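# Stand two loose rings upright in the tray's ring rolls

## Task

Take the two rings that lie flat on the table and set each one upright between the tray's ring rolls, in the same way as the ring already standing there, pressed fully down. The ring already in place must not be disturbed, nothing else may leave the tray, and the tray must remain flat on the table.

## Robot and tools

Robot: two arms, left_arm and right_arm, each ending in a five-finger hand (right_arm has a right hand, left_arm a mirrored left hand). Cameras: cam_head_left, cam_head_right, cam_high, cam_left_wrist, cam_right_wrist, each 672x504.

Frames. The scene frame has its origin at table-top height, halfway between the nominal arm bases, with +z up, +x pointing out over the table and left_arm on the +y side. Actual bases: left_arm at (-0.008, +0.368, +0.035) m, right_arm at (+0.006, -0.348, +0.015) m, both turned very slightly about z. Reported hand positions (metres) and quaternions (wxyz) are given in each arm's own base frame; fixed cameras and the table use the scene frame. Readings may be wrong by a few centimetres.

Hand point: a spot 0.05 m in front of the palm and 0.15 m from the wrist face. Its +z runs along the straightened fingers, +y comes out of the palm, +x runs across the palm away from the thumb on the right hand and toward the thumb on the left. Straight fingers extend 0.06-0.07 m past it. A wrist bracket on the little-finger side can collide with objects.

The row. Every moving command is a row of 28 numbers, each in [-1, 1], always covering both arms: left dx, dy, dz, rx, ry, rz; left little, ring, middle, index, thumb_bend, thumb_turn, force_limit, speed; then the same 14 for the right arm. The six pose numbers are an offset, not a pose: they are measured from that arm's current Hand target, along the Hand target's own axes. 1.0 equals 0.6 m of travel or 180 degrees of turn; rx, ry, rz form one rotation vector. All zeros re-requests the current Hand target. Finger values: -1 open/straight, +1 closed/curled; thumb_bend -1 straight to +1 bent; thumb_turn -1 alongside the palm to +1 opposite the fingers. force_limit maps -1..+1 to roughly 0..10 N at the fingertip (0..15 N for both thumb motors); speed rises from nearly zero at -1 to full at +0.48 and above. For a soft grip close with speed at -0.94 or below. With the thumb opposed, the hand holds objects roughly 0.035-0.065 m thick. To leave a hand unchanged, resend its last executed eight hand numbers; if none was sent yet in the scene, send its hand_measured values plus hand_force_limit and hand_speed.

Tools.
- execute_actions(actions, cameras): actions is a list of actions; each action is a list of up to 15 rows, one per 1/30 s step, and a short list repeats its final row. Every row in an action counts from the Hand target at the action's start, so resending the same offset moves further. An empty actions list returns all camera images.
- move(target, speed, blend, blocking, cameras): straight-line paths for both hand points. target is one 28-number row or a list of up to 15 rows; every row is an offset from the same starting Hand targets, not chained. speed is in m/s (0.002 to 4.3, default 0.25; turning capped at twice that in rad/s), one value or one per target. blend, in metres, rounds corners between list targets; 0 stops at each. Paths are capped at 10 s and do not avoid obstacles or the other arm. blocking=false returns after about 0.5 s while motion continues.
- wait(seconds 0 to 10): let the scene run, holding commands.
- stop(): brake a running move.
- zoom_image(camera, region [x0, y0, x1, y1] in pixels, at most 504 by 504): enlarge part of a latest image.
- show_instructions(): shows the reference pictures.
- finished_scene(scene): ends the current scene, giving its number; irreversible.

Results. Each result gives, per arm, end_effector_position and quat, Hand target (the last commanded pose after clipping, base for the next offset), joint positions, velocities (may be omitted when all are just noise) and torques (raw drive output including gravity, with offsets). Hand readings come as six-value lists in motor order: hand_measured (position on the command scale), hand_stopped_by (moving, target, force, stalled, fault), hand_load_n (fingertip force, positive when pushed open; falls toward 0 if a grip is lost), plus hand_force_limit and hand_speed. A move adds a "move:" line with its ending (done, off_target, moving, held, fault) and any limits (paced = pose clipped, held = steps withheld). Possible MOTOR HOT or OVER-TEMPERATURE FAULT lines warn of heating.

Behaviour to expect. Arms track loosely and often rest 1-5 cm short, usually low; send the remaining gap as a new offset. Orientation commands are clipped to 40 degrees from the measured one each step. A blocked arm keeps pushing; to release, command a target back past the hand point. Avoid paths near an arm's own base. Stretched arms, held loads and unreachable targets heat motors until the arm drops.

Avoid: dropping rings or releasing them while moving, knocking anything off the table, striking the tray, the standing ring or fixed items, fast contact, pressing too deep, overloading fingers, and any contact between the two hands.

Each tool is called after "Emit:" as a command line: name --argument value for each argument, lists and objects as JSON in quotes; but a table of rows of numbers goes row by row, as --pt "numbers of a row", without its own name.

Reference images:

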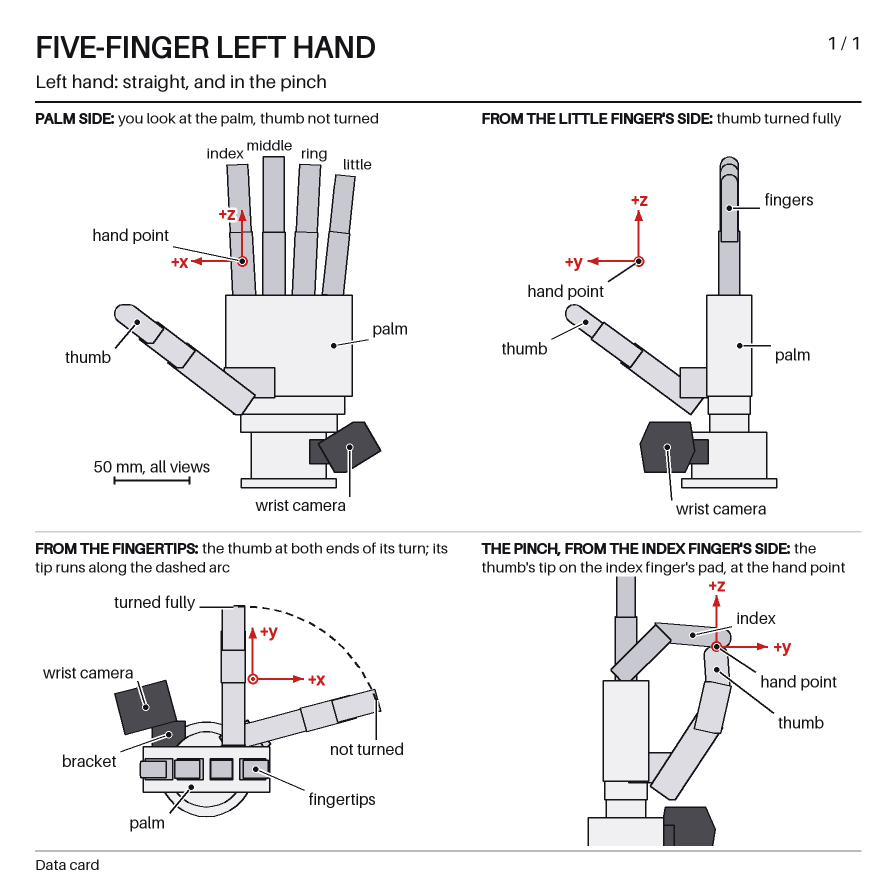

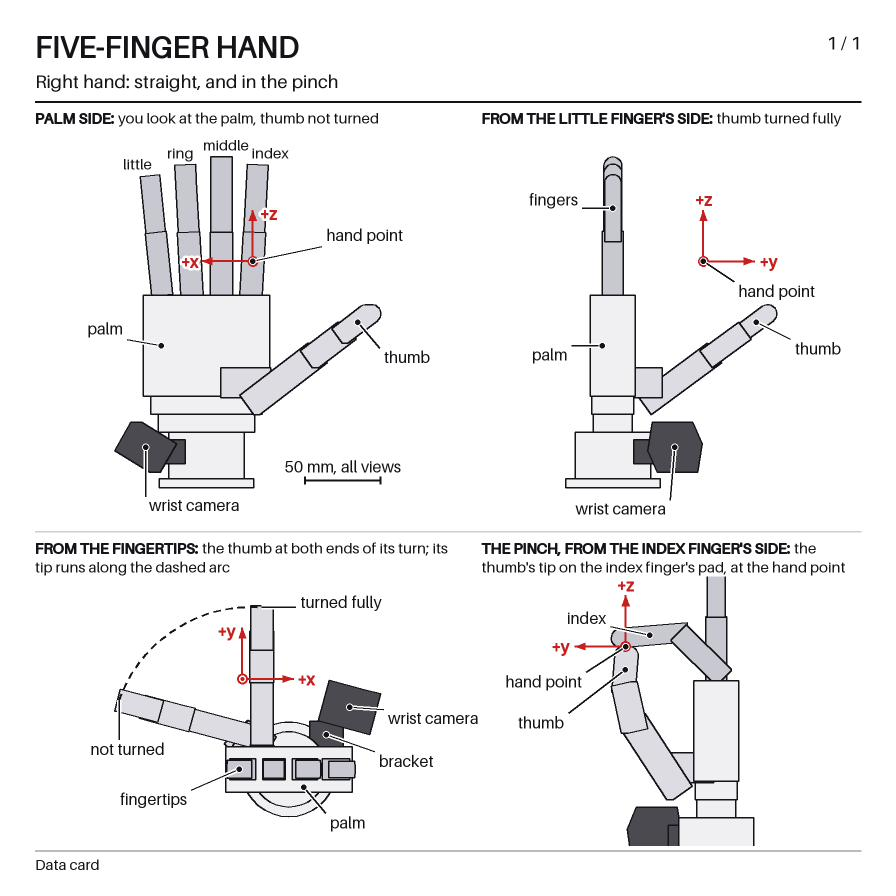

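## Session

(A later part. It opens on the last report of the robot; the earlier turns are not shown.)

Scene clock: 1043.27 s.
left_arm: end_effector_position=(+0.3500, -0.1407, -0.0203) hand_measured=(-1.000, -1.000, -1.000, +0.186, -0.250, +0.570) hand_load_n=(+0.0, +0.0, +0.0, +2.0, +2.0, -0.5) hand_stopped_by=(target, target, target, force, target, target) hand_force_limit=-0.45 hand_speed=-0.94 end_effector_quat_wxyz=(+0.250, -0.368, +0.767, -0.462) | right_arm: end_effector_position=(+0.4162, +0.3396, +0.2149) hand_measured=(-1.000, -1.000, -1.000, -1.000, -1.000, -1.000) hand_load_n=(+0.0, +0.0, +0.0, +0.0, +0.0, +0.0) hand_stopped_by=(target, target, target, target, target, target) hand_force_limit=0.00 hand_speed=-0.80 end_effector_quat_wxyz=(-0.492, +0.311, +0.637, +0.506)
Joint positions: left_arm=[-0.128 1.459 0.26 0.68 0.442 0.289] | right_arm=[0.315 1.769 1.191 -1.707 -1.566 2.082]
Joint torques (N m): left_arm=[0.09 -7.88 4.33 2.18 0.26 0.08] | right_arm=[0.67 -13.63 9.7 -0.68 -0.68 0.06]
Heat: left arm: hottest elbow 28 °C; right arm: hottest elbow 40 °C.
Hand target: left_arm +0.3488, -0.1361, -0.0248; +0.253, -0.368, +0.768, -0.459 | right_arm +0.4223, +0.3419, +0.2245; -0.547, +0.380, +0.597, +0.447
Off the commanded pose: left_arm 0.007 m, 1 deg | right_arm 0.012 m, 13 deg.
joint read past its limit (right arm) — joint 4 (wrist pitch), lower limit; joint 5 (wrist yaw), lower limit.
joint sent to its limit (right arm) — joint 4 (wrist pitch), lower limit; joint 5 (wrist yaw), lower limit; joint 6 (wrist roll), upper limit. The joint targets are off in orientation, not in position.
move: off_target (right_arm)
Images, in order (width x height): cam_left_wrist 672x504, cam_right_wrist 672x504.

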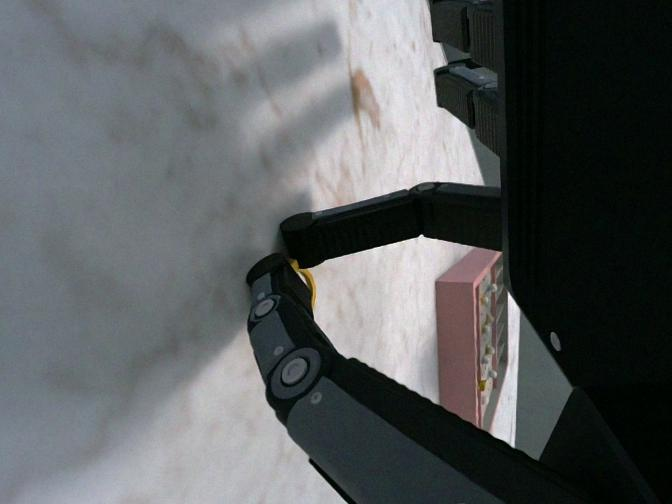

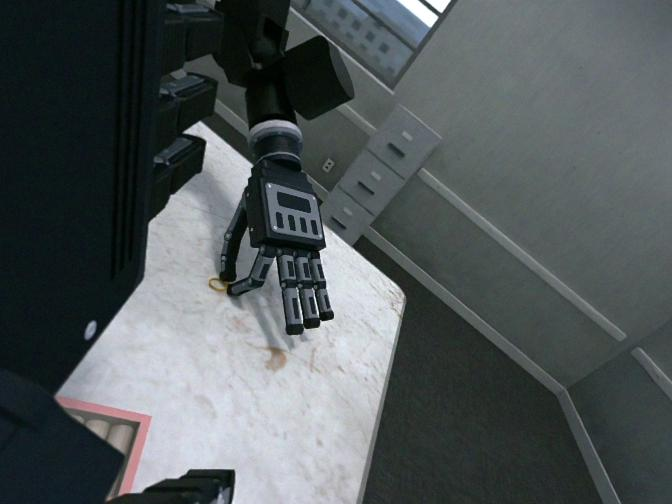

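Emit:
move --target '[0,0,0,0,0,0,-1,-1,-1,0.27,-0.25,0.57,-0.15,-0.94,0,0,0,0,0,0,-1,-1,-1,-1,-1,-1,0,-0.8]' --speed 0.04 --cameras '["cam_left_wrist","cam_right_wrist"]'

Emit:
zoom_image --camera "cam_left_wrist" --region '[200, 180, 340, 330]'

Emit:
zoom_image --camera "cam_right_wrist" --region '[190, 240, 290, 320]'

Scene clock: 1045.73 s.
left_arm: end_effector_position=(+0.3504, -0.1408, -0.0198) hand_measured=(-1.000, -1.000, -1.000, +0.200, -0.250, +0.570) hand_load_n=(+0.0, +0.0, +0.0, +4.5, +3.0, -0.5) hand_stopped_by=(target, target, target, force, target, target) hand_force_limit=-0.15 hand_speed=-0.94 end_effector_quat_wxyz=(+0.251, -0.367, +0.767, -0.463) | right_arm: end_effector_position=(+0.4162, +0.3396, +0.2149) hand_measured=(-1.000, -1.000, -1.000, -1.000, -1.000, -1.000) hand_load_n=(+0.0, +0.0, +0.0, +0.0, +0.0, +0.0) hand_stopped_by=(target, target, target, target, target, target) hand_force_limit=0.00 hand_speed=-0.80 end_effector_quat_wxyz=(-0.492, +0.311, +0.637, +0.506)
Joint positions: left_arm=[-0.128 1.459 0.26 0.683 0.443 0.289] | right_arm=[0.315 1.769 1.191 -1.707 -1.566 2.082]
Joint torques (N m): left_arm=[0.15 -7.36 4.45 2.06 0.24 0.11] | right_arm=[0.44 -13.39 9.72 -0.8 -0.65 0.09]
Heat: left arm: hottest elbow 28 °C; right arm: hottest elbow 40 °C.
Hand target: left_arm +0.3489, -0.1362, -0.0247; +0.253, -0.368, +0.768, -0.459 | right_arm +0.4223, +0.3419, +0.2245; -0.547, +0.380, +0.597, +0.447
Off the commanded pose: left_arm 0.007 m, 1 deg | right_arm 0.012 m, 13 deg.
joint read past its limit (right arm) — joint 4 (wrist pitch), lower limit; joint 5 (wrist yaw), lower limit.
joint sent to its limit (right arm) — joint 4 (wrist pitch), lower limit; joint 5 (wrist yaw), lower limit; joint 6 (wrist roll), upper limit. The joint targets are off in orientation, not in position.
move: off_target (right_arm)
Images, in order (width x height): cam_left_wrist 672x504, cam_right_wrist 672x504.

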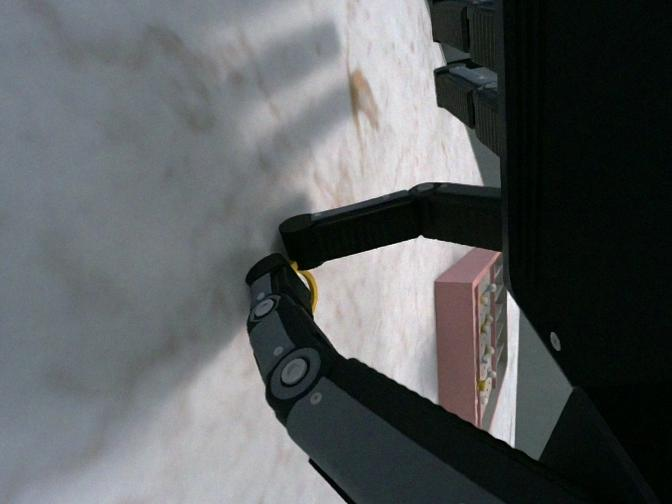

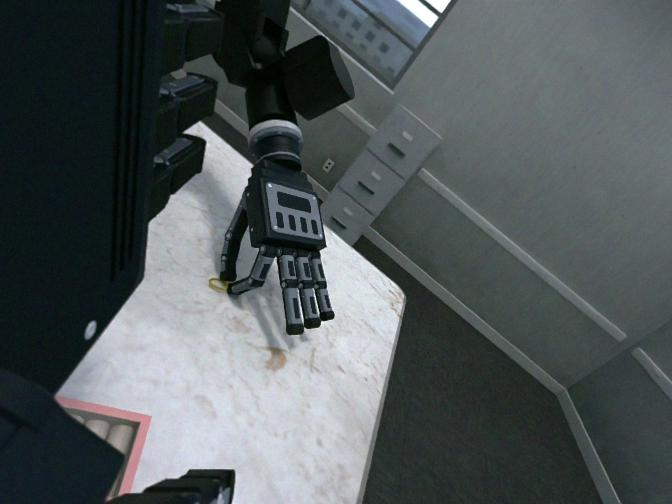

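Scaled by 3.360.

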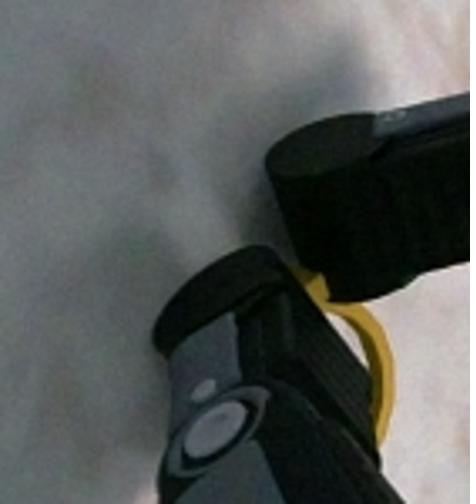

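Scaled by 5.040.

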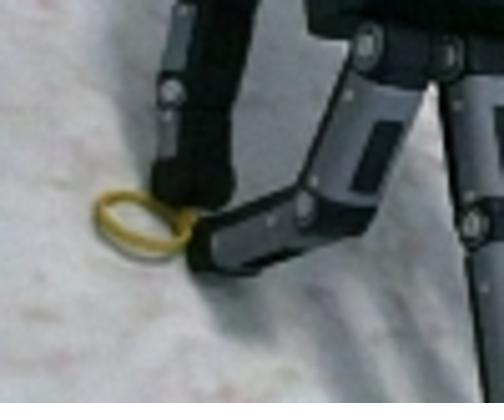

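Emit:
move --target '[-0.0017,-0.0297,-0.015,0,0,0,-1,-1,-1,0.27,-0.25,0.57,-0.15,-0.94,0,0,0,0,0,0,-1,-1,-1,-1,-1,-1,0,-0.8]' --speed 0.03 --cameras '["cam_left_wrist","cam_right_wrist"]'

Emit:
zoom_image --camera "cam_left_wrist" --region '[200, 180, 340, 330]'

Emit:
zoom_image --camera "cam_right_wrist" --region '[190, 230, 290, 310]'

Scene clock: 1048.73 s.
left_arm: end_effector_position=(+0.3446, -0.1401, -0.0096) hand_measured=(-1.000, -1.000, -1.000, +0.200, -0.250, +0.570) hand_load_n=(+0.0, +0.0, +0.0, +0.0, +0.0, +0.0) hand_stopped_by=(target, target, target, force, target, target) hand_force_limit=-0.15 hand_speed=-0.94 end_effector_quat_wxyz=(+0.245, -0.371, +0.769, -0.459) | right_arm: end_effector_position=(+0.4162, +0.3396, +0.2149) hand_measured=(-1.000, -1.000, -1.000, -1.000, -1.000, -1.000) hand_load_n=(+0.0, +0.0, +0.0, +0.0, +0.0, +0.0) hand_stopped_by=(target, target, target, target, target, target) hand_force_limit=0.00 hand_speed=-0.80 end_effector_quat_wxyz=(-0.492, +0.311, +0.637, +0.506)
Joint positions: left_arm=[-0.128 1.377 0.26 0.585 0.443 0.289] | right_arm=[0.315 1.769 1.191 -1.707 -1.566 2.082]
Joint torques (N m): left_arm=[-0.32 -9.52 6.04 1.36 0.34 0.06] | right_arm=[1.03 -13.68 9.59 -0.8 -0.64 0.07]
Heat: left arm: hottest elbow 28 °C; right arm: hottest elbow 40 °C.
Hand target: left_arm +0.3488, -0.1362, -0.0048; +0.253, -0.368, +0.768, -0.459 | right_arm +0.4223, +0.3419, +0.2245; -0.547, +0.380, +0.597, +0.447
Off the commanded pose: left_arm 0.008 m, 1 deg | right_arm 0.012 m, 13 deg.
joint read past its limit (right arm) — joint 4 (wrist pitch), lower limit; joint 5 (wrist yaw), lower limit.
joint sent to its limit (right arm) — joint 4 (wrist pitch), lower limit; joint 5 (wrist yaw), lower limit; joint 6 (wrist roll), upper limit. The joint targets are off in orientation, not in position.
move: off_target (right_arm)
Images, in order (width x height): cam_left_wrist 672x504, cam_right_wrist 672x504.

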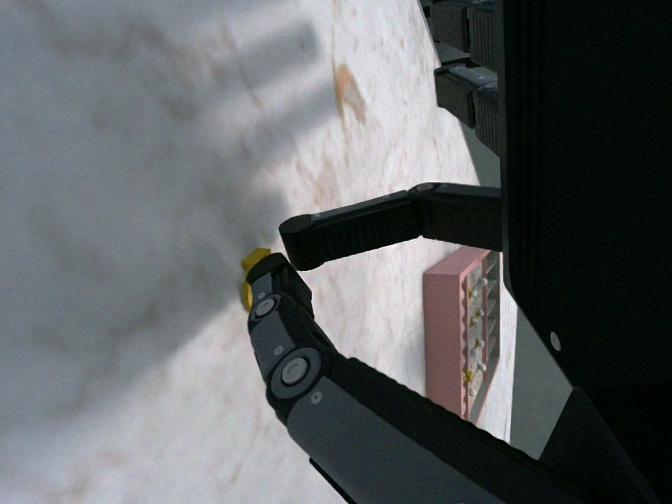

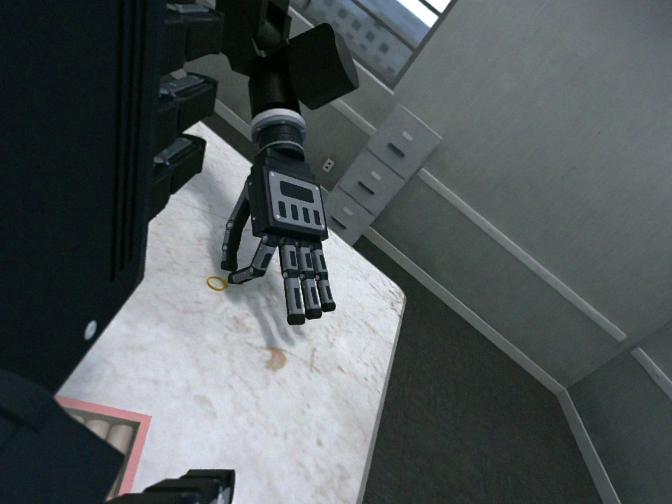

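Scaled by 3.360.

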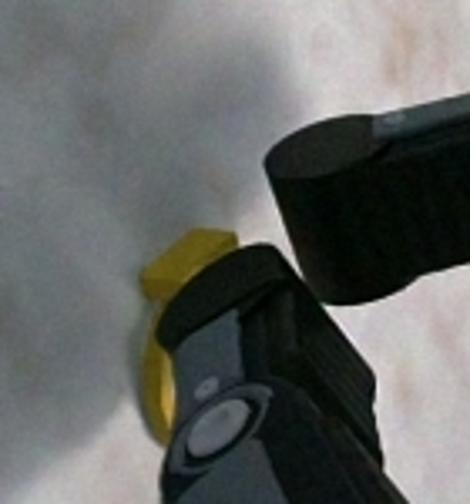

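Scaled by 5.040.

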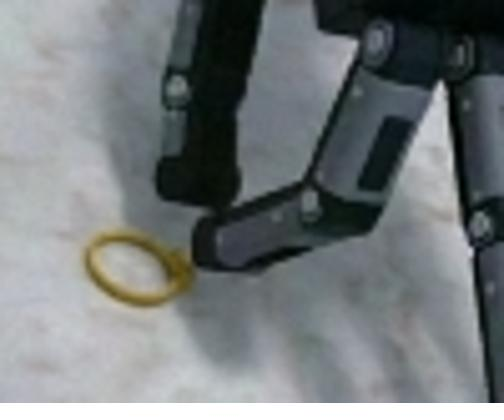

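Emit:
move --pt "-0.0013 -0.0223 -0.0113 0 0 0 -1 -1 -1 0.06 -0.25 0.57 -0.3 -0.2 0 0 0 0 0 0 -1 -1 -1 -1 -1 -1 0 -0.8" --pt "0.0013 -0.0595 0.0448 -0.0025 -0.0421 -0.0212 -1 -1 -1 0.06 -0.22 0.6 -0.3 -0.2 0 0 0 0 0 0 -1 -1 -1 -1 -1 -1 0 -0.8" --pt "0.0128 0.0278 -0.0033 -0.0025 -0.0421 -0.0212 -1 -1 -1 0.06 -0.22 0.6 -0.3 -0.2 0 0 0 0 0 0 -1 -1 -1 -1 -1 -1 0 -0.8" --speed 0.08 --blend '[0.009,0,0]' --cameras '["cam_left_wrist","cam_right_wrist"]'

Emit:
zoom_image --camera "cam_left_wrist" --region '[200, 180, 340, 330]'

Emit:
zoom_image --camera "cam_right_wrist" --region '[190, 230, 290, 310]'

Scene clock: 1085.10 s.
left_arm: end_effector_position=(+0.3374, -0.1404, -0.0163) hand_measured=(-1.000, -1.000, -1.000, +0.060, -0.220, +0.600) hand_load_n=(+0.0, +0.0, +0.0, +0.0, +0.0, -0.5) hand_stopped_by=(target, target, target, target, target, target) hand_force_limit=-0.30 hand_speed=-0.20 end_effector_quat_wxyz=(+0.282, -0.425, +0.739, -0.440) | right_arm: end_effector_position=(+0.4162, +0.3396, +0.2149) hand_measured=(-1.000, -1.000, -1.000, -1.000, -1.000, -1.000) hand_load_n=(+0.0, +0.0, +0.0, +0.0, +0.0, +0.0) hand_stopped_by=(target, target, target, target, target, target) hand_force_limit=0.00 hand_speed=-0.80 end_effector_quat_wxyz=(-0.492, +0.311, +0.637, +0.506)
Joint positions: left_arm=[-0.215 1.383 0.196 0.703 0.235 0.17] | right_arm=[0.315 1.769 1.191 -1.707 -1.566 2.082]
Joint torques (N m): left_arm=[-0.15 -5.95 4.49 2.47 0.22 0.13] | right_arm=[0.56 -14.15 9.72 -0.65 -0.6 0.07]
Heat: left arm: hottest elbow 29 °C; right arm: hottest elbow 40 °C.
Hand target: left_arm +0.3373, -0.1361, -0.0192; +0.287, -0.424, +0.739, -0.438 | right_arm +0.4223, +0.3419, +0.2245; -0.547, +0.380, +0.597, +0.447
Off the commanded pose: left_arm 0.005 m, 1 deg | right_arm 0.012 m, 13 deg.
joint read past its limit (right arm) — joint 4 (wrist pitch), lower limit; joint 5 (wrist yaw), lower limit.
joint sent to its limit (right arm) — joint 4 (wrist pitch), lower limit; joint 5 (wrist yaw), lower limit; joint 6 (wrist roll), upper limit. The joint targets are off in orientation, not in position.
move: off_target (right_arm); blend cut to 0.0075 m at target 1; target 2's new numbers were sent with left_arm's hand 0.027 m and 2 deg from that target
Images, in order (width x height): cam_left_wrist 672x504, cam_right_wrist 672x504.

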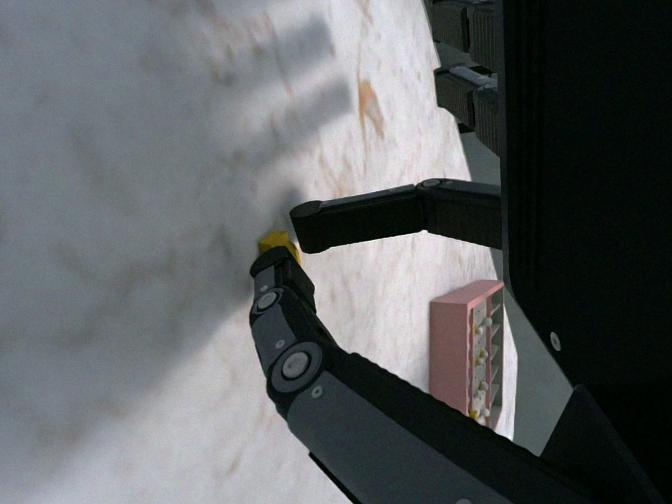

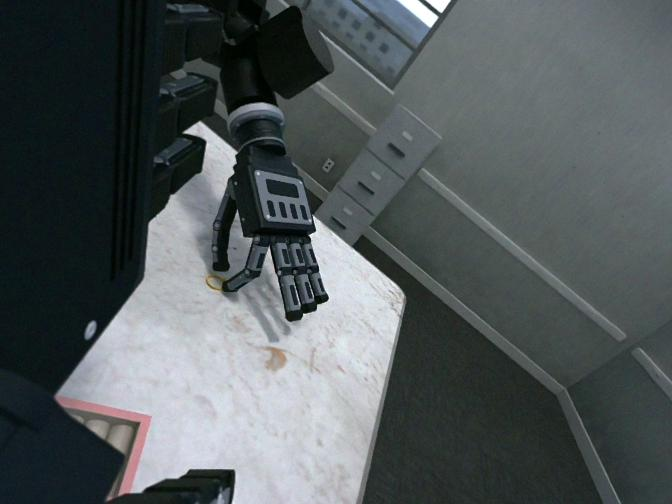

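Scaled by 3.360.

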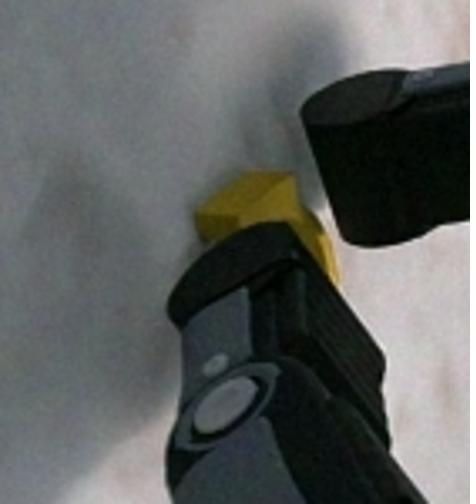

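Scaled by 5.040.

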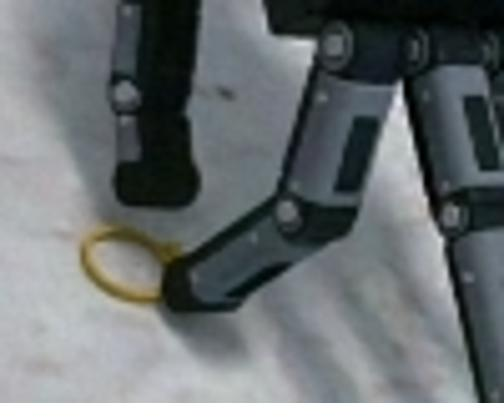

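Emit:
zoom_image --camera "cam_left_wrist" --region '[245, 220, 315, 275]'

Emit:
zoom_image --camera "cam_right_wrist" --region '[200, 260, 240, 300]'

Scaled by 7.200.

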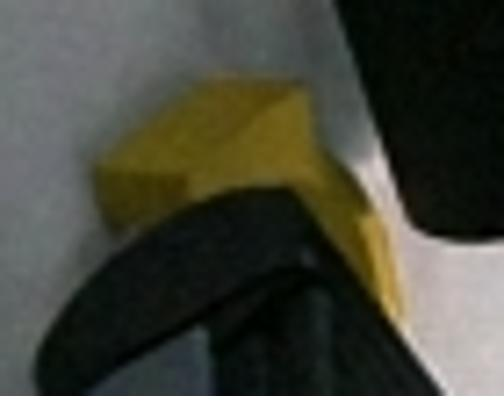

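Scaled by 12.600.

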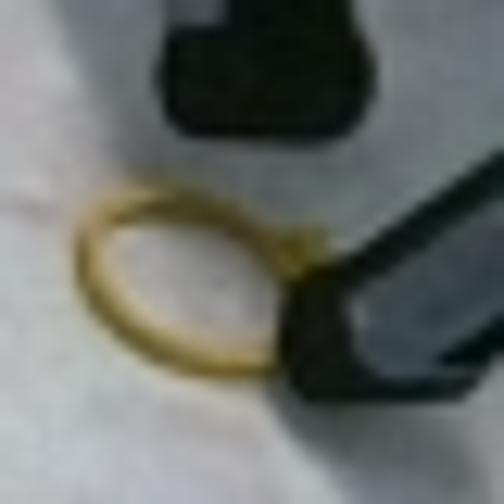

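Emit:
move --pt "-0.001 -0.0832 0.0387 -0.0023 -0.0396 -0.02 -1 -1 -1 0.06 -0.22 0.6 -0.3 -0.2 0 0 0 0 0 0 -1 -1 -1 -1 -1 -1 0 -0.8" --pt "-0.0022 0.0018 -0.0042 -0.0023 -0.0396 -0.02 -1 -1 -1 0.06 -0.22 0.6 -0.3 -0.2 0 0 0 0 0 0 -1 -1 -1 -1 -1 -1 0 -0.8" --speed 0.08 --cameras '["cam_left_wrist","cam_right_wrist"]'

Emit:
zoom_image --camera "cam_left_wrist" --region '[230, 200, 330, 280]'

Emit:
zoom_image --camera "cam_right_wrist" --region '[190, 230, 290, 310]'

Scene clock: 1109.57 s.
left_arm: end_effector_position=(+0.3358, -0.1377, -0.0163) hand_measured=(-1.000, -1.000, -1.000, +0.060, -0.220, +0.600) hand_load_n=(-0.5, +0.0, +0.0, +0.0, +0.0, +0.0) hand_stopped_by=(target, target, target, target, target, target) hand_force_limit=-0.30 hand_speed=-0.20 end_effector_quat_wxyz=(+0.314, -0.474, +0.708, -0.419) | right_arm: end_effector_position=(+0.4162, +0.3396, +0.2149) hand_measured=(-1.000, -1.000, -1.000, -1.000, -1.000, -1.000) hand_load_n=(+0.0, +0.0, +0.0, -0.5, +0.0, +0.0) hand_stopped_by=(target, target, target, target, target, target) hand_force_limit=0.00 hand_speed=-0.80 end_effector_quat_wxyz=(-0.492, +0.311, +0.637, +0.506)
Joint positions: left_arm=[-0.294 1.363 0.171 0.722 0.04 0.073] | right_arm=[0.315 1.769 1.191 -1.707 -1.566 2.082]
Joint torques (N m): left_arm=[-0.09 -6.07 4.83 2.24 0.19 0.05] | right_arm=[0.56 -13.51 9.66 -0.81 -0.66 0.07]
Heat: left arm: hottest elbow 29 °C; right arm: hottest elbow 41 °C.
Hand target: left_arm +0.3356, -0.1337, -0.0188; +0.317, -0.474, +0.708, -0.418 | right_arm +0.4223, +0.3419, +0.2245; -0.547, +0.380, +0.597, +0.447
Off the commanded pose: left_arm 0.005 m, 0 deg | right_arm 0.012 m, 13 deg.
joint read past its limit (right arm) — joint 4 (wrist pitch), lower limit; joint 5 (wrist yaw), lower limit.
joint sent to its limit (right arm) — joint 4 (wrist pitch), lower limit; joint 5 (wrist yaw), lower limit; joint 6 (wrist roll), upper limit. The joint targets are off in orientation, not in position.
move: off_target (right_arm)
Images, in order (width x height): cam_left_wrist 672x504, cam_right_wrist 672x504.

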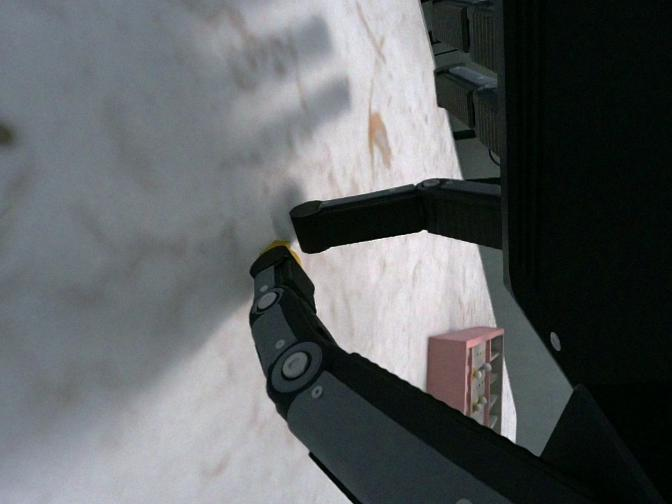

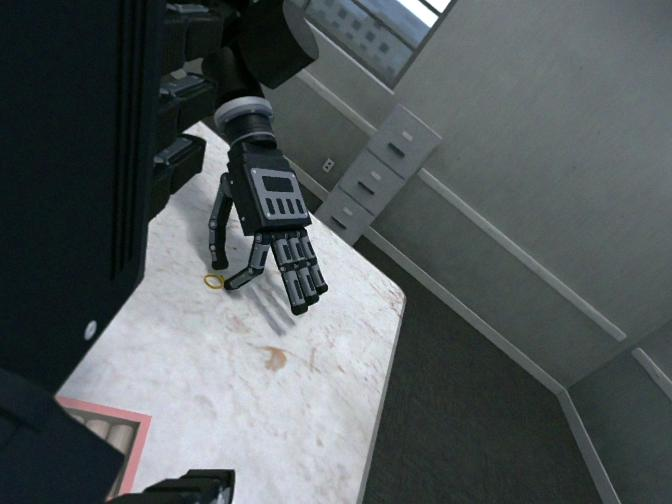

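Scaled by 5.040.

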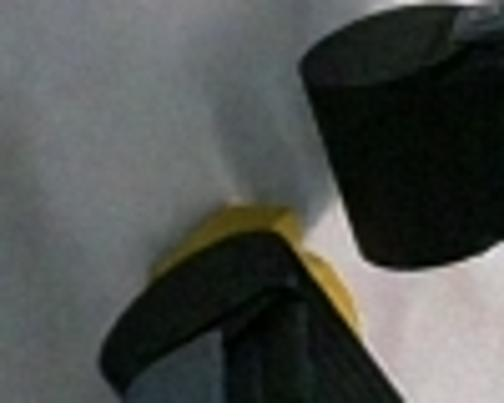

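Scaled by 5.040.

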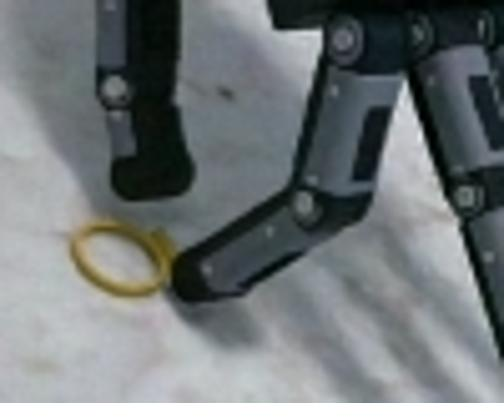

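Emit:
move --pt "-0.0017 -0.0297 -0.015 0 0 0 -1 -1 -1 0.06 -0.22 0.6 -0.3 -0.2 0 0 0 0 0 0 -1 -1 -1 -1 -1 -1 0 -0.8" --pt "0.0098 -0.094 0.0417 -0.0493 -0.0429 -0.0258 -1 -1 -1 0.06 -0.38 0.6 -0.3 -0.2 0 0 0 0 0 0 -1 -1 -1 -1 -1 -1 0 -0.8" --pt "0.0008 -0.0085 0.0045 -0.0493 -0.0429 -0.0258 -1 -1 -1 0.06 -0.38 0.6 -0.3 -0.2 0 0 0 0 0 0 -1 -1 -1 -1 -1 -1 0 -0.8" --speed 0.08 --blend '[0.009,0,0]' --cameras '["cam_left_wrist","cam_right_wrist"]'

Emit:
zoom_image --camera "cam_left_wrist" --region '[200, 180, 340, 330]'

Emit:
zoom_image --camera "cam_right_wrist" --region '[190, 230, 290, 310]'

Scene clock: 1135.90 s.
left_arm: end_effector_position=(+0.3391, -0.1394, -0.0125) hand_measured=(-1.000, -1.000, -1.000, +0.060, -0.380, +0.600) hand_load_n=(+0.0, +0.0, +0.0, +0.0, +0.0, +0.0) hand_stopped_by=(target, target, target, target, target, target) hand_force_limit=-0.30 hand_speed=-0.20 end_effector_quat_wxyz=(+0.307, -0.550, +0.697, -0.342) | right_arm: end_effector_position=(+0.4162, +0.3396, +0.2149) hand_measured=(-1.000, -1.000, -1.000, -1.000, -1.000, -1.000) hand_load_n=(+0.0, +0.0, +0.0, +0.0, +0.0, +0.0) hand_stopped_by=(target, target, target, target, target, target) hand_force_limit=0.00 hand_speed=-0.80 end_effector_quat_wxyz=(-0.492, +0.311, +0.637, +0.506)
Joint positions: left_arm=[-0.39 1.256 0.273 0.356 -0.179 -0.063] | right_arm=[0.315 1.769 1.191 -1.707 -1.566 2.082]
Joint torques (N m): left_arm=[1.14 -5.77 6.23 2.39 0.07 -0.02] | right_arm=[0.67 -13.63 9.63 -0.77 -0.65 0.09]
Heat: left arm: hottest elbow 28 °C; right arm: hottest elbow 41 °C.
Hand target: left_arm +0.3398, -0.1359, -0.0156; +0.309, -0.552, +0.695, -0.341 | right_arm +0.4223, +0.3419, +0.2245; -0.547, +0.380, +0.597, +0.447
Off the commanded pose: left_arm 0.005 m, 0 deg | right_arm 0.012 m, 13 deg.
joint read past its limit (right arm) — joint 4 (wrist pitch), lower limit; joint 5 (wrist yaw), lower limit.
joint sent to its limit (right arm) — joint 4 (wrist pitch), lower limit; joint 5 (wrist yaw), lower limit; joint 6 (wrist roll), upper limit. The joint targets are off in orientation, not in position.
move: off_target (right_arm); target 2's new numbers were sent with left_arm's hand 0.027 m and 2 deg from that target
Images, in order (width x height): cam_left_wrist 672x504, cam_right_wrist 672x504.

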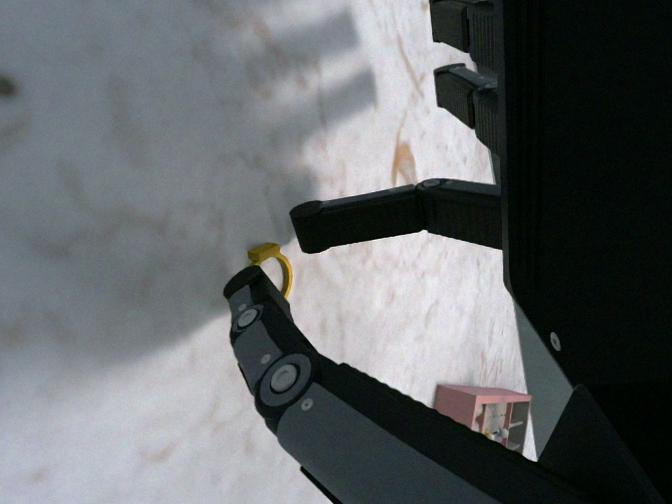

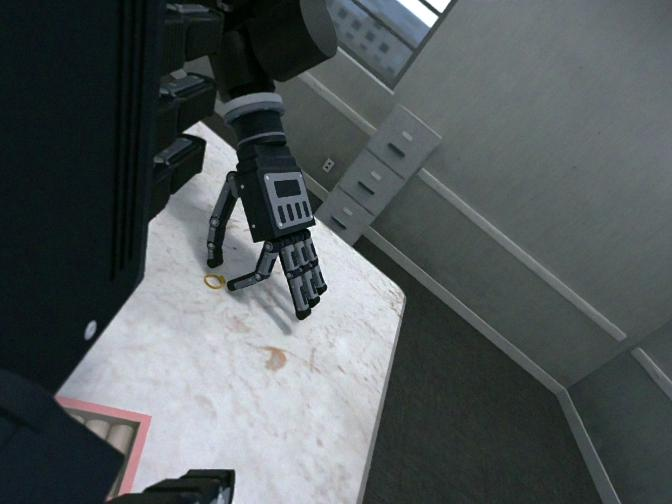

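Scaled by 3.360.

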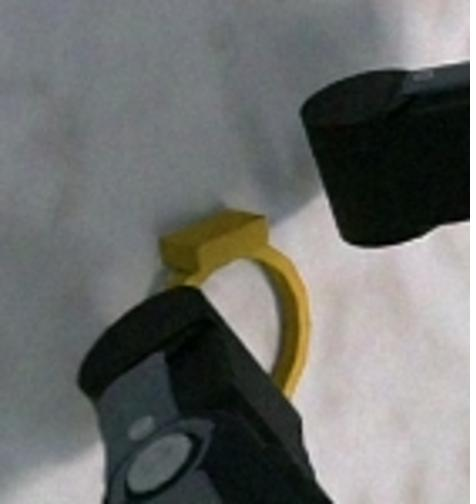

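Scaled by 5.040.

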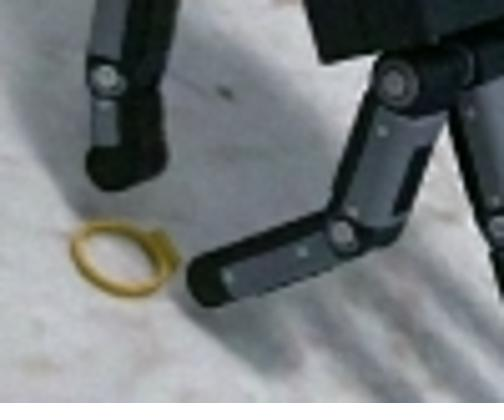

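Emit:
move --pt "0.0202 -0.0892 0.0217 0 0 0 -1 -1 -1 0.06 -0.38 0.6 -0.3 -0.2 0 0 0 0 0 0 -1 -1 -1 -1 -1 -1 0 -0.8" --pt "0.0032 -0.0002 -0.0002 0 0 0 -1 -1 -1 0.06 -0.38 0.6 -0.3 -0.2 0 0 0 0 0 0 -1 -1 -1 -1 -1 -1 0 -0.8" --pt "0.0043 0.015 0.0085 0 0 0 -1 -1 -1 0.06 -0.38 0.6 -0.3 -0.2 0 0 0 0 0 0 -1 -1 -1 -1 -1 -1 0 -0.8" --speed '[0.08,0.08,0.04]' --cameras '["cam_left_wrist","cam_right_wrist"]'

Emit:
zoom_image --camera "cam_left_wrist" --region '[200, 180, 340, 330]'

Emit:
zoom_image --camera "cam_right_wrist" --region '[190, 230, 290, 310]'

Scene clock: 1150.47 s.
left_arm: end_effector_position=(+0.3427, -0.1401, -0.0183) hand_measured=(-1.000, -1.000, -1.000, +0.060, -0.380, +0.600) hand_load_n=(+0.0, +0.0, +0.0, -2.0, +0.0, +0.0) hand_stopped_by=(target, target, target, target, target, target) hand_force_limit=-0.30 hand_speed=-0.20 end_effector_quat_wxyz=(+0.312, -0.550, +0.693, -0.346) | right_arm: end_effector_position=(+0.4162, +0.3396, +0.2149) hand_measured=(-1.000, -1.000, -1.000, -1.000, -1.000, -1.000) hand_load_n=(+0.0, +0.0, +0.0, +0.0, +0.0, +0.0) hand_stopped_by=(target, target, target, target, target, target) hand_force_limit=0.00 hand_speed=-0.80 end_effector_quat_wxyz=(-0.492, +0.311, +0.637, +0.506)
Joint positions: left_arm=[-0.391 1.301 0.267 0.42 -0.185 -0.064] | right_arm=[0.315 1.769 1.191 -1.707 -1.566 2.082]
Joint torques (N m): left_arm=[-0.97 -5.42 5.46 2.22 0.01 -0.07] | right_arm=[0.67 -13.86 9.61 -0.65 -0.65 0.06]
Heat: left arm: hottest elbow 29 °C; right arm: hottest elbow 41 °C.
Hand target: left_arm +0.3383, -0.1378, -0.0260; +0.309, -0.552, +0.695, -0.341 | right_arm +0.4223, +0.3419, +0.2245; -0.547, +0.380, +0.597, +0.447
Off the commanded pose: left_arm 0.009 m, 1 deg | right_arm 0.012 m, 13 deg.
joint read past its limit (right arm) — joint 4 (wrist pitch), lower limit; joint 5 (wrist yaw), lower limit.
joint sent to its limit (right arm) — joint 4 (wrist pitch), lower limit; joint 5 (wrist yaw), lower limit; joint 6 (wrist roll), upper limit. The joint targets are off in orientation, not in position.
move: off_target (right_arm)
Images, in order (width x height): cam_left_wrist 672x504, cam_right_wrist 672x504.

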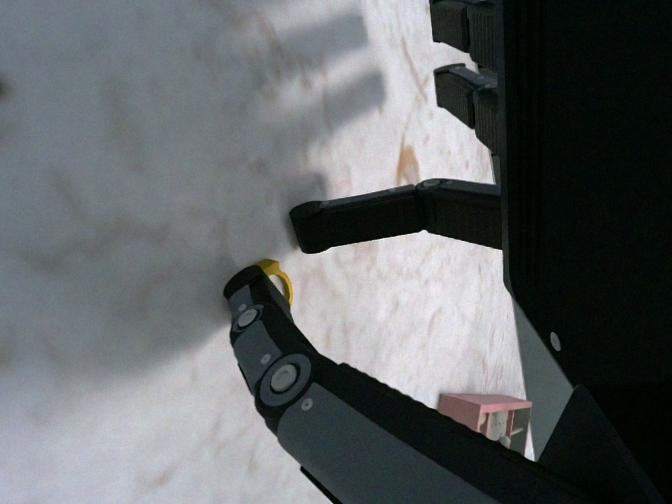

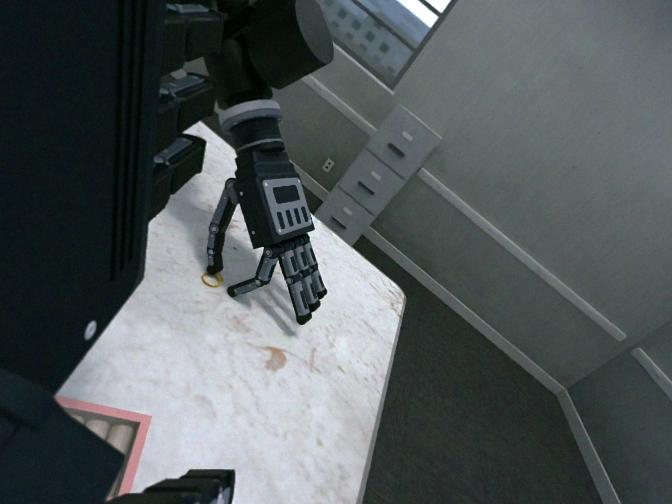

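Scaled by 3.360.

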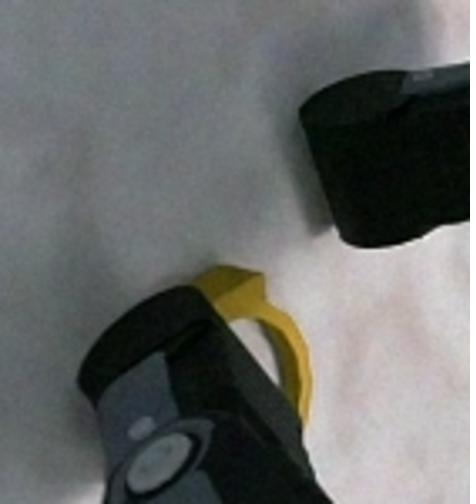

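Scaled by 5.040.

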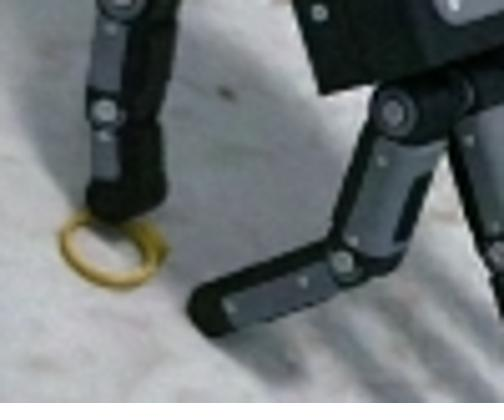

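Emit:
move --pt "-0.0007 -0.0245 -0.0232 0 0 0 -1 -1 -1 0.06 -0.38 0.6 -0.3 -0.2 0 0 0 0 0 0 -1 -1 -1 -1 -1 -1 0 -0.8" --pt "0.0165 -0.1022 0.0107 0 0 0 -1 -1 -1 0.15 -0.38 0.6 -0.3 -0.2 0 0 0 0 0 0 -1 -1 -1 -1 -1 -1 0 -0.8" --pt "-0.0008 -0.0133 -0.0112 0 0 0 -1 -1 -1 0.15 -0.38 0.6 -0.3 -0.2 0 0 0 0 0 0 -1 -1 -1 -1 -1 -1 0 -0.8" --speed 0.08 --blend '[0.009,0,0]' --cameras '["cam_left_wrist","cam_right_wrist"]'

Emit:
zoom_image --camera "cam_left_wrist" --region '[200, 180, 340, 330]'

Emit:
zoom_image --camera "cam_right_wrist" --region '[190, 230, 290, 310]'

Scene clock: 1160.27 s.
left_arm: end_effector_position=(+0.3375, -0.1388, -0.0127) hand_measured=(-1.000, -1.000, -1.000, +0.150, -0.380, +0.600) hand_load_n=(+0.0, +0.0, -0.5, +0.0, +0.0, +0.5) hand_stopped_by=(target, target, target, target, target, target) hand_force_limit=-0.30 hand_speed=-0.20 end_effector_quat_wxyz=(+0.309, -0.551, +0.697, -0.340) | right_arm: end_effector_position=(+0.4162, +0.3396, +0.2149) hand_measured=(-1.000, -1.000, -1.000, -1.000, -1.000, -1.000) hand_load_n=(+0.0, +0.0, +0.0, +0.0, +0.0, +0.0) hand_stopped_by=(target, target, target, target, target, target) hand_force_limit=0.00 hand_speed=-0.80 end_effector_quat_wxyz=(-0.492, +0.311, +0.637, +0.506)
Joint positions: left_arm=[-0.394 1.251 0.27 0.353 -0.187 -0.066] | right_arm=[0.315 1.769 1.191 -1.707 -1.566 2.082]
Joint torques (N m): left_arm=[-0.56 -5.6 6.48 2.35 -0.02 -0.05] | right_arm=[0.85 -13.57 9.63 -0.69 -0.67 0.08]
Heat: left arm: hottest elbow 29 °C; right arm: hottest elbow 41 °C.
Hand target: left_arm +0.3374, -0.1377, -0.0157; +0.309, -0.552, +0.695, -0.341 | right_arm +0.4223, +0.3419, +0.2245; -0.547, +0.380, +0.597, +0.447
Off the commanded pose: left_arm 0.003 m, 0 deg | right_arm 0.012 m, 13 deg.
joint read past its limit (right arm) — joint 4 (wrist pitch), lower limit; joint 5 (wrist yaw), lower limit.
joint sent to its limit (right arm) — joint 4 (wrist pitch), lower limit; joint 5 (wrist yaw), lower limit; joint 6 (wrist roll), upper limit. The joint targets are off in orientation, not in position.
move: off_target (right_arm); target 2's new numbers were sent with left_arm's hand 0.026 m and 2 deg from that target
Images, in order (width x height): cam_left_wrist 672x504, cam_right_wrist 672x504.

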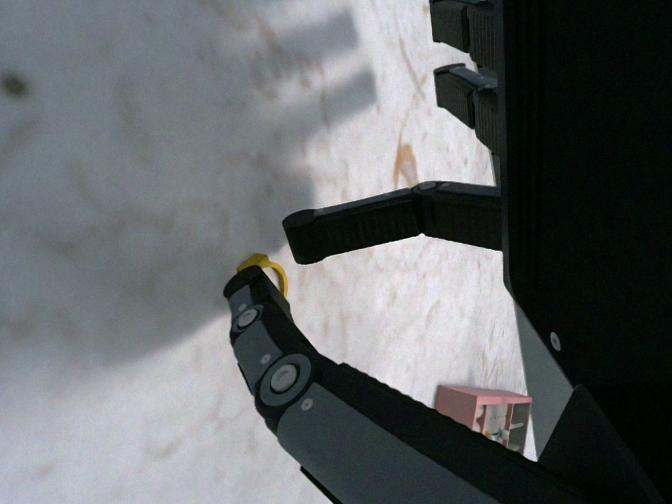

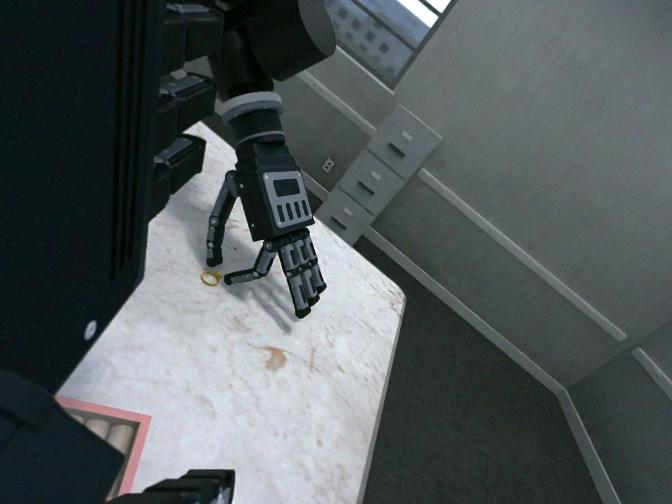

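Scaled by 3.360.

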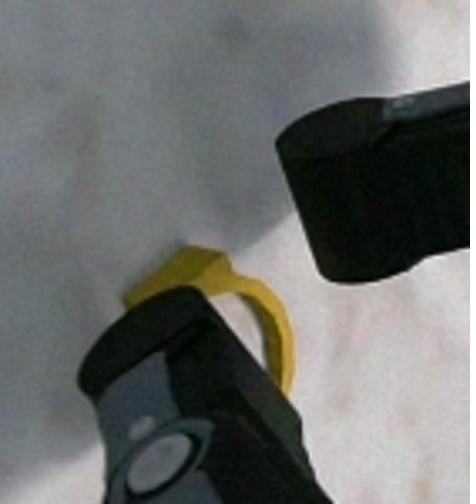

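Scaled by 5.040.

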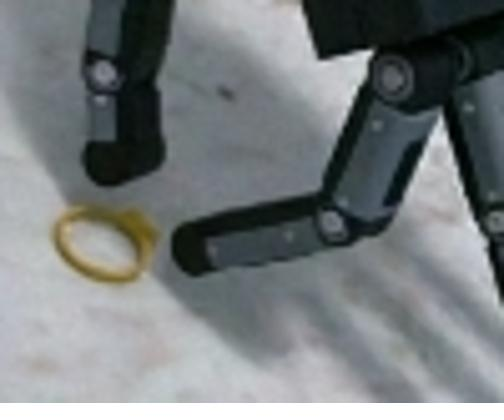

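Emit:
move --pt "-0.0013 -0.0204 -0.0144 0 0 0 -1 -1 -1 0.15 -0.38 0.6 -0.3 -0.2 0 0 0 0 0 0 -1 -1 -1 -1 -1 -1 0 -0.8" --pt "0.034 -0.0898 0.0213 -0.0017 -0.0272 -0.0192 -1 -1 -1 0.15 -0.38 0.6 -0.3 -0.2 0 0 0 0 0 0 -1 -1 -1 -1 -1 -1 0 -0.8" --pt "0.0037 0.0027 -0.0043 -0.0017 -0.0272 -0.0192 -1 -1 -1 0.15 -0.38 0.6 -0.3 -0.2 0 0 0 0 0 0 -1 -1 -1 -1 -1 -1 0 -0.8" --speed 0.08 --blend '[0.007,0,0]' --cameras '["cam_left_wrist","cam_right_wrist"]'

Emit:
zoom_image --camera "cam_left_wrist" --region '[200, 180, 340, 330]'

Emit:
zoom_image --camera "cam_right_wrist" --region '[190, 230, 290, 310]'

Scene clock: 1168.70 s.
left_arm: end_effector_position=(+0.3333, -0.1430, -0.0127) hand_measured=(-1.000, -1.000, -1.000, +0.150, -0.380, +0.600) hand_load_n=(+0.0, +0.0, +0.0, +0.0, +0.0, +0.0) hand_stopped_by=(target, target, target, target, target, target) hand_force_limit=-0.30 hand_speed=-0.20 end_effector_quat_wxyz=(+0.324, -0.587, +0.667, -0.326) | right_arm: end_effector_position=(+0.4162, +0.3396, +0.2149) hand_measured=(-1.000, -1.000, -1.000, -1.000, -1.000, -1.000) hand_load_n=(+0.0, +0.0, +0.0, +0.5, +0.0, +0.0) hand_stopped_by=(target, target, target, target, target, target) hand_force_limit=0.00 hand_speed=-0.80 end_effector_quat_wxyz=(-0.492, +0.311, +0.637, +0.506)
Joint positions: left_arm=[-0.468 1.244 0.272 0.317 -0.325 -0.179] | right_arm=[0.315 1.769 1.191 -1.707 -1.566 2.082]
Joint torques (N m): left_arm=[0.21 -5.77 6.22 2.11 -0.01 0.01] | right_arm=[0.73 -13.63 9.55 -0.8 -0.64 0.07]
Heat: left arm: hottest elbow 30 °C; right arm: hottest elbow 41 °C.
Hand target: left_arm +0.3341, -0.1392, -0.0155; +0.326, -0.588, +0.665, -0.325 | right_arm +0.4223, +0.3419, +0.2245; -0.547, +0.380, +0.597, +0.447
Off the commanded pose: left_arm 0.005 m, 0 deg | right_arm 0.012 m, 13 deg.
joint read past its limit (right arm) — joint 4 (wrist pitch), lower limit; joint 5 (wrist yaw), lower limit.
joint sent to its limit (right arm) — joint 4 (wrist pitch), lower limit; joint 5 (wrist yaw), lower limit; joint 6 (wrist roll), upper limit. The joint targets are off in orientation, not in position.
move: off_target (right_arm)
Images, in order (width x height): cam_left_wrist 672x504, cam_right_wrist 672x504.

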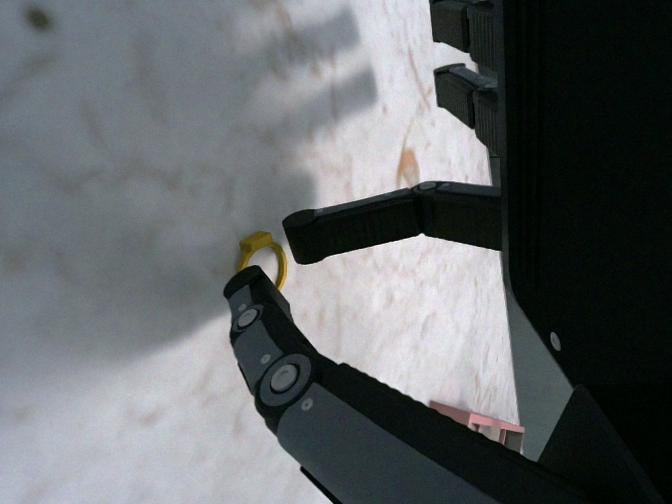

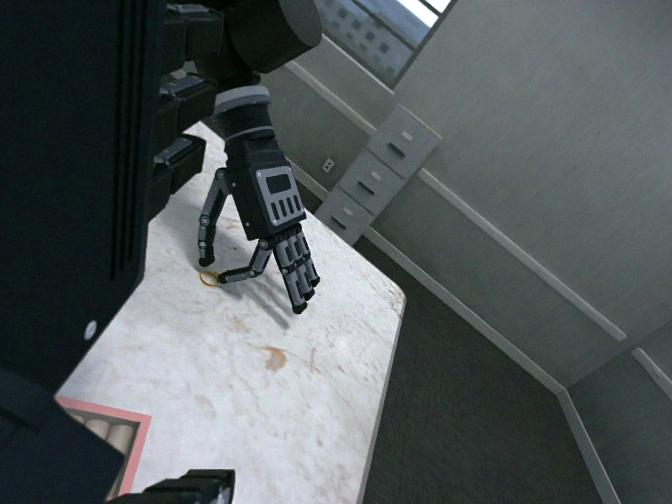

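Scaled by 3.360.

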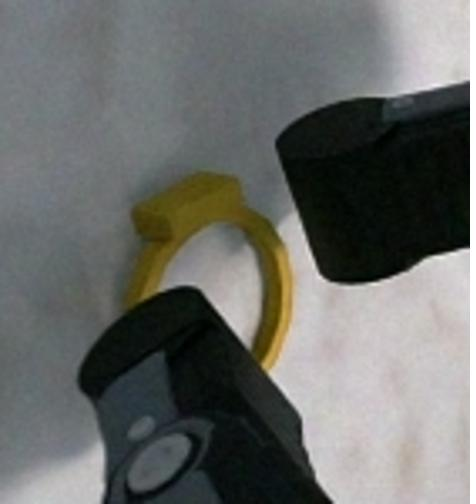

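Scaled by 5.040.

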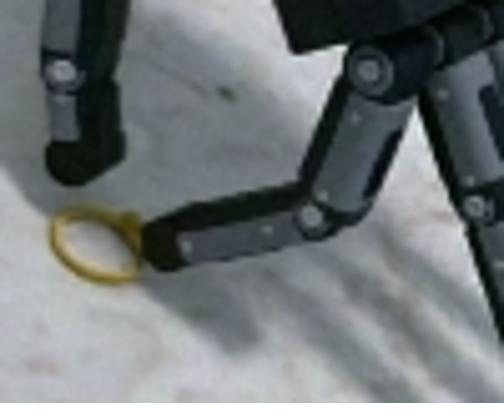

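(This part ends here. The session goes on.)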